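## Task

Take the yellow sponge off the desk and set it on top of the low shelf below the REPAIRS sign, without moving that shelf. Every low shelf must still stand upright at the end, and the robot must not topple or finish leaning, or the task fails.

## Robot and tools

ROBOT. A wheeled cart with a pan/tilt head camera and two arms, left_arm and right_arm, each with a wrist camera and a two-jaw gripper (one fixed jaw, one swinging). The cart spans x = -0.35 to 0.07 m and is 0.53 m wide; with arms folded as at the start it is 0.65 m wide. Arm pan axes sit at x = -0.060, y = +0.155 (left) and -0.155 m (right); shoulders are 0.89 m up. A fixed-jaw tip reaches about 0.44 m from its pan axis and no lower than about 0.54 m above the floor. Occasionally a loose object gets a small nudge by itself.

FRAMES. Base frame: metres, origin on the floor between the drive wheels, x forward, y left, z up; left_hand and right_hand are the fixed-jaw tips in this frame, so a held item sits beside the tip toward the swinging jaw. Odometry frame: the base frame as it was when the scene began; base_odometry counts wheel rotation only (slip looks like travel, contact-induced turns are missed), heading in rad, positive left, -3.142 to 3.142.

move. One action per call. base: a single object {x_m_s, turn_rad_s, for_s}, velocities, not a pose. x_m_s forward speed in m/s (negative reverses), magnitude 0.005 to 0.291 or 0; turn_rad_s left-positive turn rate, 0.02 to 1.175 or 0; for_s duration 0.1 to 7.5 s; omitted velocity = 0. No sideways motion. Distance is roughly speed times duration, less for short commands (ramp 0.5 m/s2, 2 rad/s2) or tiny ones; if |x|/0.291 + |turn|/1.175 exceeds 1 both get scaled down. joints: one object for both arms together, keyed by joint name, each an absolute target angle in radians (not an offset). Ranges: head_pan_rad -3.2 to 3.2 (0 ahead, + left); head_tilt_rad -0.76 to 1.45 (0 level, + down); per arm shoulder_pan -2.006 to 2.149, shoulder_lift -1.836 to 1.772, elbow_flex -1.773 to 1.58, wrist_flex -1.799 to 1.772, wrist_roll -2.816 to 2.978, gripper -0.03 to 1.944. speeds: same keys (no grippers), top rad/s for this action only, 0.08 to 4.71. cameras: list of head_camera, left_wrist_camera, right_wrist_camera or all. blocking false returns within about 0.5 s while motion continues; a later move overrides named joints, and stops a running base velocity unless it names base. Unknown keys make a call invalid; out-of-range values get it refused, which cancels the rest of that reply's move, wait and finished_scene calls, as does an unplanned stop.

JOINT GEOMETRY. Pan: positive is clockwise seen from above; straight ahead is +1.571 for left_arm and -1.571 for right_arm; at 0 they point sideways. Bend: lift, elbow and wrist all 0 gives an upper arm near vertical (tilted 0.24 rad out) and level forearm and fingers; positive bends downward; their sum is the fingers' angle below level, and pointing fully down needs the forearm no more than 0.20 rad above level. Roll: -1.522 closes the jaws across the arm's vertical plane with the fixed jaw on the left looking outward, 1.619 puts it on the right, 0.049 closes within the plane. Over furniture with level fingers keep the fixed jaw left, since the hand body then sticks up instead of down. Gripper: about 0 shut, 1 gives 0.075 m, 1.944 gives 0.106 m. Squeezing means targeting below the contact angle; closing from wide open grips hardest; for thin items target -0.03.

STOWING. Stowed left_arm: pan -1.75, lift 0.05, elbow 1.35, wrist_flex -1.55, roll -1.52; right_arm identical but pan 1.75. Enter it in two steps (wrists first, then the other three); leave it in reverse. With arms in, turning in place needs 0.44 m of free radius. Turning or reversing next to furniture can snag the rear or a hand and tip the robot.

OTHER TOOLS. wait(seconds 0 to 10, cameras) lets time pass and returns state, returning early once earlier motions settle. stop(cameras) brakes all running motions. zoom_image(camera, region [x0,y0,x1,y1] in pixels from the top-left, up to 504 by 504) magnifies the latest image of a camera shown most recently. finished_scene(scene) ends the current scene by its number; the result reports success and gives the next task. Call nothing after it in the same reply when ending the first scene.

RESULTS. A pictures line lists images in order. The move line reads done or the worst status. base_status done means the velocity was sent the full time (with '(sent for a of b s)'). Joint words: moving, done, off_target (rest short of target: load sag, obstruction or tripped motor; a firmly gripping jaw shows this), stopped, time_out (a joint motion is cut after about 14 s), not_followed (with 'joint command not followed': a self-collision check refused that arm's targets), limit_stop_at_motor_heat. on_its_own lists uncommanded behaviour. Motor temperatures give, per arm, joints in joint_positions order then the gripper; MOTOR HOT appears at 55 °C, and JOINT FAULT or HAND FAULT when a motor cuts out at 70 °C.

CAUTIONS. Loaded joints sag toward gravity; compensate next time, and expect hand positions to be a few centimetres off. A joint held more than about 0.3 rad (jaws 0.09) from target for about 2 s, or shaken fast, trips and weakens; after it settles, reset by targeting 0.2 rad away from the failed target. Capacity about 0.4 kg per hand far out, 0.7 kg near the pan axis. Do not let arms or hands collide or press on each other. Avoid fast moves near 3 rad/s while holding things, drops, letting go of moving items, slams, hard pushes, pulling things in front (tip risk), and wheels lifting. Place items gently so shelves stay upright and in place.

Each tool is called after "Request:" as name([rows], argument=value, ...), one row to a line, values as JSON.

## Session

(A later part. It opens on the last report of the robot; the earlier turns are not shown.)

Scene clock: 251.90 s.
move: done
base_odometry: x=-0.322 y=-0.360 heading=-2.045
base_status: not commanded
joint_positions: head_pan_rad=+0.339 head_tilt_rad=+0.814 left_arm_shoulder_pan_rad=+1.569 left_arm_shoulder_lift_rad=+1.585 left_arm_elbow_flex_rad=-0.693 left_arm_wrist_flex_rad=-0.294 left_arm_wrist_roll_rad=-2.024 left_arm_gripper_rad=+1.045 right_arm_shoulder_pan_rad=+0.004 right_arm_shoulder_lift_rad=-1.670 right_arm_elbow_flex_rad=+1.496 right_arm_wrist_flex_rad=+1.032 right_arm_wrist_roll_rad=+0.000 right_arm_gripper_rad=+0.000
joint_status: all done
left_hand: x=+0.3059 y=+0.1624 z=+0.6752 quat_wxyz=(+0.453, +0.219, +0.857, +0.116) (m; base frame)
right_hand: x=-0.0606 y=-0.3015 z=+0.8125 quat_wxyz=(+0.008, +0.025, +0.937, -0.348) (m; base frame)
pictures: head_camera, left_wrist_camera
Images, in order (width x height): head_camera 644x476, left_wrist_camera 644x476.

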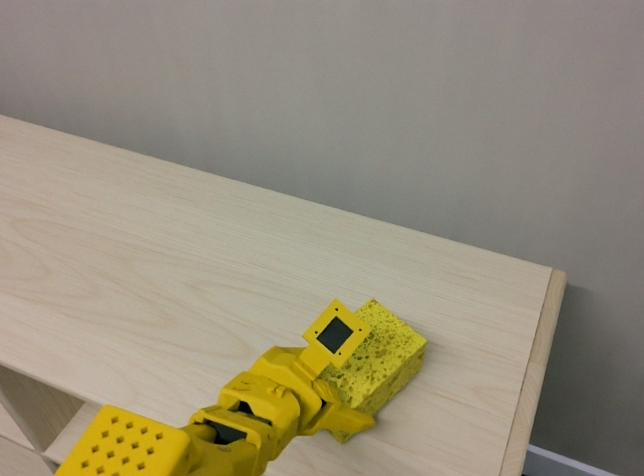

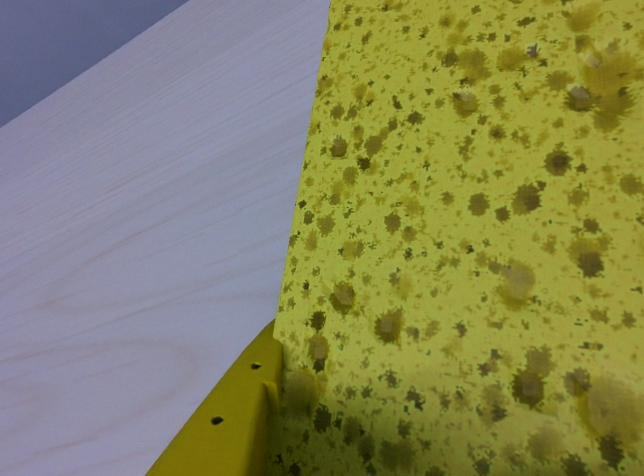

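Request:
move(joints={"left_arm_shoulder_lift_rad": 1.70, "left_arm_elbow_flex_rad": -0.76, "left_arm_wrist_flex_rad": -0.37}, speeds={"left_arm_shoulder_lift_rad": 0.15, "left_arm_elbow_flex_rad": 0.08, "left_arm_wrist_flex_rad": 0.1}, cameras=["head_camera", "left_wrist_camera"])

Request:
zoom_image(camera="head_camera", region=[270, 270, 450, 470])

Scene clock: 262.27 s.
move: done
base_odometry: x=-0.322 y=-0.360 heading=-2.045
base_status: not commanded
joint_positions: head_pan_rad=+0.339 head_tilt_rad=+0.814 left_arm_shoulder_pan_rad=+1.568 left_arm_shoulder_lift_rad=+1.702 left_arm_elbow_flex_rad=-0.740 left_arm_wrist_flex_rad=-0.362 left_arm_wrist_roll_rad=-2.016 left_arm_gripper_rad=+1.045 right_arm_shoulder_pan_rad=+0.004 right_arm_shoulder_lift_rad=-1.670 right_arm_elbow_flex_rad=+1.496 right_arm_wrist_flex_rad=+1.032 right_arm_wrist_roll_rad=+0.000 right_arm_gripper_rad=+0.000
joint_status: all done
left_hand: x=+0.2943 y=+0.1629 z=+0.6562 quat_wxyz=(+0.452, +0.215, +0.858, +0.115) (m; base frame)
right_hand: x=-0.0606 y=-0.3015 z=+0.8125 quat_wxyz=(+0.008, +0.025, +0.937, -0.348) (m; base frame)
pictures: head_camera, left_wrist_camera
Images, in order (width x height): head_camera 644x476, left_wrist_camera 644x476.

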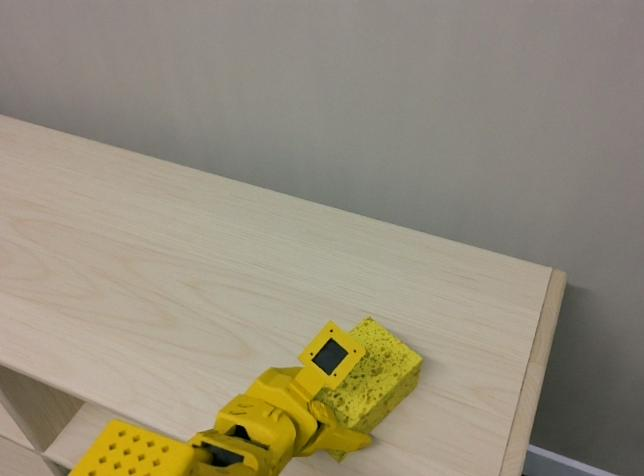

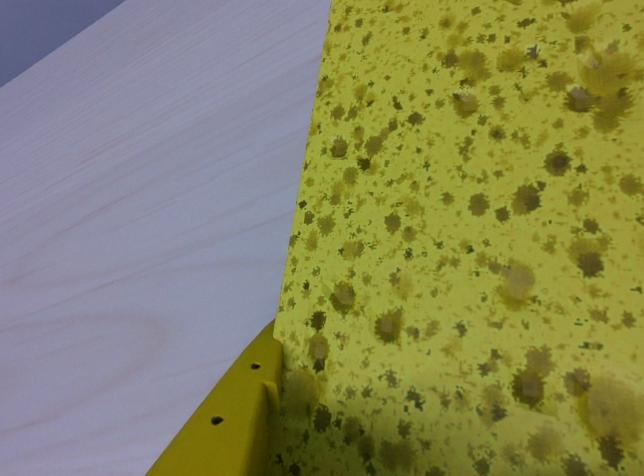

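Scaled by 2.520.

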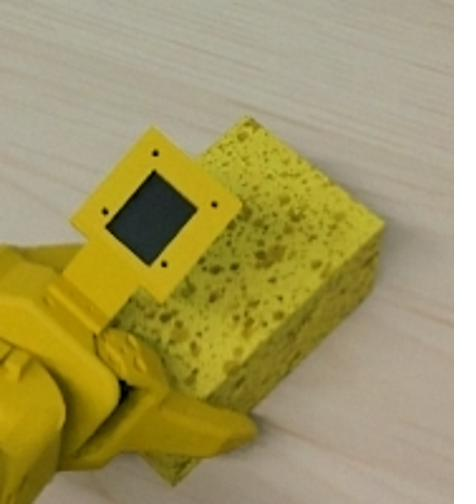

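Request:
move(joints={"left_arm_shoulder_lift_rad": 1.75, "left_arm_elbow_flex_rad": -0.76, "left_arm_wrist_flex_rad": -0.39}, speeds={"left_arm_shoulder_lift_rad": 0.1, "left_arm_elbow_flex_rad": 0.08, "left_arm_wrist_flex_rad": 0.1}, cameras=["head_camera"])

Request:
zoom_image(camera="head_camera", region=[270, 270, 450, 470])

Scene clock: 273.43 s.
move: done
base_odometry: x=-0.322 y=-0.360 heading=-2.045
base_status: not commanded
joint_positions: head_pan_rad=+0.339 head_tilt_rad=+0.814 left_arm_shoulder_pan_rad=+1.566 left_arm_shoulder_lift_rad=+1.729 left_arm_elbow_flex_rad=-0.762 left_arm_wrist_flex_rad=-0.392 left_arm_wrist_roll_rad=-2.016 left_arm_gripper_rad=+1.046 right_arm_shoulder_pan_rad=+0.004 right_arm_shoulder_lift_rad=-1.670 right_arm_elbow_flex_rad=+1.496 right_arm_wrist_flex_rad=+1.032 right_arm_wrist_roll_rad=+0.000 right_arm_gripper_rad=+0.000
joint_status: all done
left_hand: x=+0.2945 y=+0.1635 z=+0.6561 quat_wxyz=(+0.463, +0.213, +0.852, +0.118) (m; base frame)
right_hand: x=-0.0606 y=-0.3015 z=+0.8125 quat_wxyz=(+0.008, +0.025, +0.937, -0.348) (m; base frame)
pictures: head_camera
Images, in order (width x height): head_camera 644x476.

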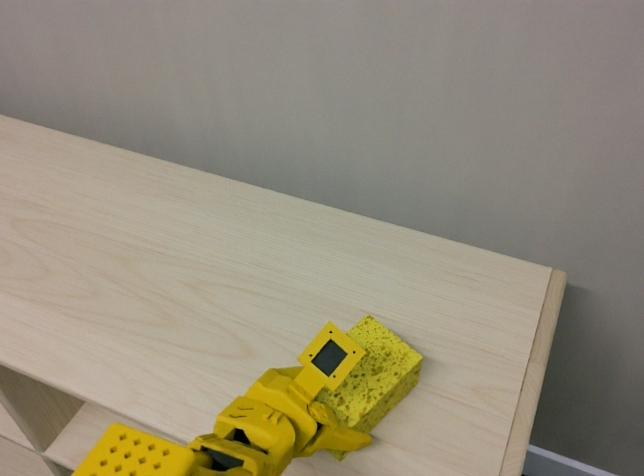

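Scaled by 2.520.

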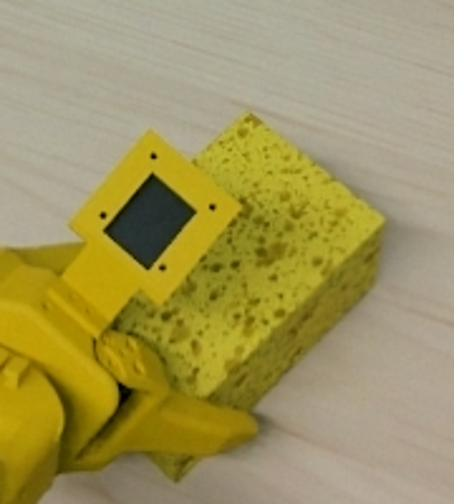

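Request:
move(joints={"left_arm_gripper_rad": 1.15})

Request:
move(joints={"left_arm_gripper_rad": 1.9}, cameras=["head_camera"])

Request:
move(joints={"left_arm_shoulder_lift_rad": 1.2, "left_arm_elbow_flex_rad": -0.7, "left_arm_wrist_flex_rad": 0.3}, speeds={"left_arm_shoulder_lift_rad": 0.4, "left_arm_elbow_flex_rad": 0.2, "left_arm_wrist_flex_rad": 0.5}, cameras=["head_camera"])

Scene clock: 282.20 s.
move: done
base_odometry: x=-0.322 y=-0.360 heading=-2.045
base_status: not commanded
joint_positions: head_pan_rad=+0.339 head_tilt_rad=+0.814 left_arm_shoulder_pan_rad=+1.566 left_arm_shoulder_lift_rad=+1.729 left_arm_elbow_flex_rad=-0.762 left_arm_wrist_flex_rad=-0.392 left_arm_wrist_roll_rad=-2.016 left_arm_gripper_rad=+1.166 right_arm_shoulder_pan_rad=+0.004 right_arm_shoulder_lift_rad=-1.670 right_arm_elbow_flex_rad=+1.496 right_arm_wrist_flex_rad=+1.032 right_arm_wrist_roll_rad=+0.000 right_arm_gripper_rad=+0.000
joint_status: all done
left_hand: x=+0.2945 y=+0.1635 z=+0.6561 quat_wxyz=(+0.463, +0.213, +0.852, +0.118) (m; base frame)
right_hand: x=-0.0606 y=-0.3015 z=+0.8125 quat_wxyz=(+0.008, +0.025, +0.937, -0.348) (m; base frame)
pictures: none

Scene clock: 283.10 s.
move: done
base_odometry: x=-0.322 y=-0.360 heading=-2.045
base_status: not commanded
joint_positions: head_pan_rad=+0.339 head_tilt_rad=+0.814 left_arm_shoulder_pan_rad=+1.569 left_arm_shoulder_lift_rad=+1.763 left_arm_elbow_flex_rad=-0.753 left_arm_wrist_flex_rad=-0.382 left_arm_wrist_roll_rad=-2.024 left_arm_gripper_rad=+1.891 right_arm_shoulder_pan_rad=+0.004 right_arm_shoulder_lift_rad=-1.670 right_arm_elbow_flex_rad=+1.496 right_arm_wrist_flex_rad=+1.032 right_arm_wrist_roll_rad=+0.000 right_arm_gripper_rad=+0.000
joint_status: all done
left_hand: x=+0.2836 y=+0.1623 z=+0.6420 quat_wxyz=(+0.439, +0.221, +0.863, +0.113) (m; base frame)
right_hand: x=-0.0606 y=-0.3015 z=+0.8125 quat_wxyz=(+0.008, +0.025, +0.937, -0.348) (m; base frame)
pictures: head_camera
Images, in order (width x height): head_camera 644x476.

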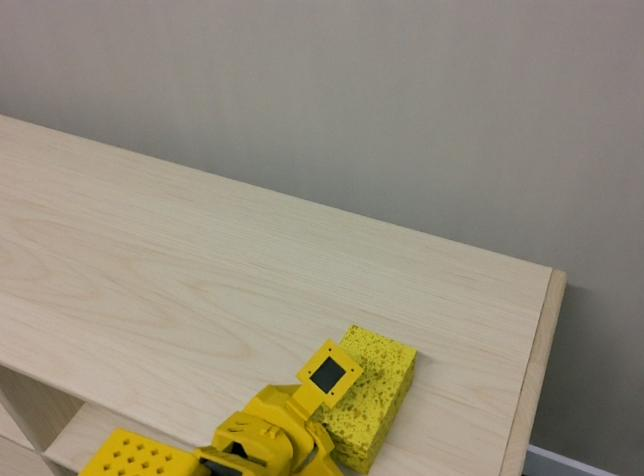

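Scene clock: 285.07 s.
move: done
base_odometry: x=-0.322 y=-0.360 heading=-2.045
base_status: not commanded
joint_positions: head_pan_rad=+0.339 head_tilt_rad=+0.814 left_arm_shoulder_pan_rad=+1.569 left_arm_shoulder_lift_rad=+1.271 left_arm_elbow_flex_rad=-0.701 left_arm_wrist_flex_rad=+0.298 left_arm_wrist_roll_rad=-2.024 left_arm_gripper_rad=+1.891 right_arm_shoulder_pan_rad=+0.004 right_arm_shoulder_lift_rad=-1.670 right_arm_elbow_flex_rad=+1.496 right_arm_wrist_flex_rad=+1.032 right_arm_wrist_roll_rad=+0.000 right_arm_gripper_rad=+0.000
joint_status: all done
left_hand: x=+0.3091 y=+0.1624 z=+0.7119 quat_wxyz=(+0.333, +0.233, +0.910, +0.086) (m; base frame)
right_hand: x=-0.0606 y=-0.3015 z=+0.8125 quat_wxyz=(+0.008, +0.025, +0.937, -0.348) (m; base frame)
pictures: head_camera
Images, in order (width x height): head_camera 644x476.

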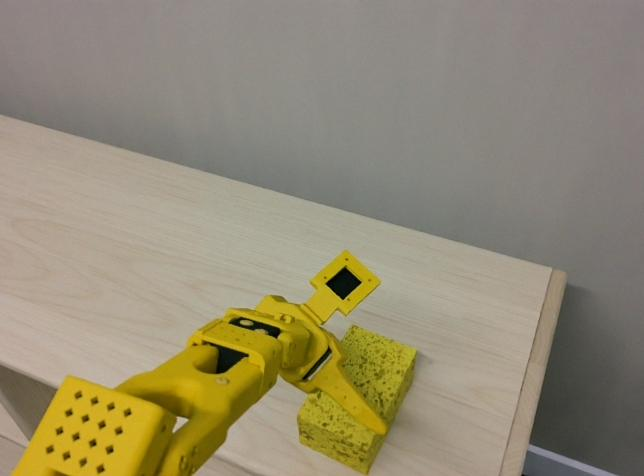

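Sponge rests on the shelf. Clear the hand, then finish.

Request:
move(joints={"left_arm_shoulder_lift_rad": 0.4, "left_arm_elbow_flex_rad": -0.6, "left_arm_wrist_flex_rad": 0.9}, speeds={"left_arm_shoulder_lift_rad": 0.8, "left_arm_elbow_flex_rad": 0.3, "left_arm_wrist_flex_rad": 0.6}, cameras=["head_camera"])

Scene clock: 291.97 s.
move: done
base_odometry: x=-0.322 y=-0.360 heading=-2.045
base_status: not commanded
joint_positions: head_pan_rad=+0.339 head_tilt_rad=+0.814 left_arm_shoulder_pan_rad=+1.569 left_arm_shoulder_lift_rad=+0.464 left_arm_elbow_flex_rad=-0.598 left_arm_wrist_flex_rad=+0.898 left_arm_wrist_roll_rad=-2.024 left_arm_gripper_rad=+1.891 right_arm_shoulder_pan_rad=+0.004 right_arm_shoulder_lift_rad=-1.670 right_arm_elbow_flex_rad=+1.496 right_arm_wrist_flex_rad=+1.032 right_arm_wrist_roll_rad=+0.000 right_arm_gripper_rad=+0.000
joint_status: all done
left_hand: x=+0.2972 y=+0.1624 z=+0.8969 quat_wxyz=(+0.380, +0.228, +0.891, +0.098) (m; base frame)
right_hand: x=-0.0606 y=-0.3015 z=+0.8125 quat_wxyz=(+0.008, +0.025, +0.937, -0.348) (m; base frame)
pictures: head_camera
Images, in order (width x height): head_camera 644x476.

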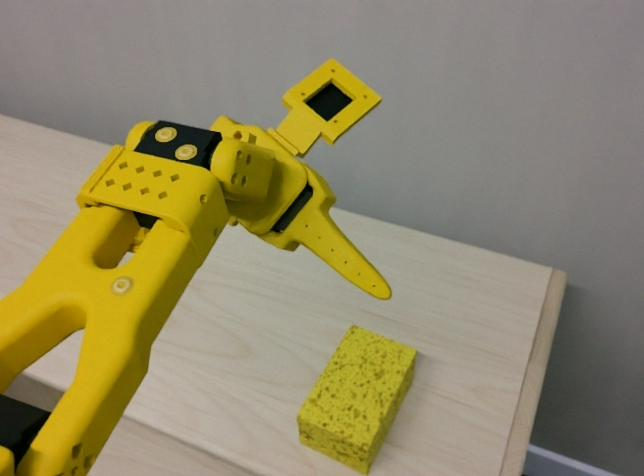

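Request:
finished_scene(scene=2)

The scene is finished: the task was done.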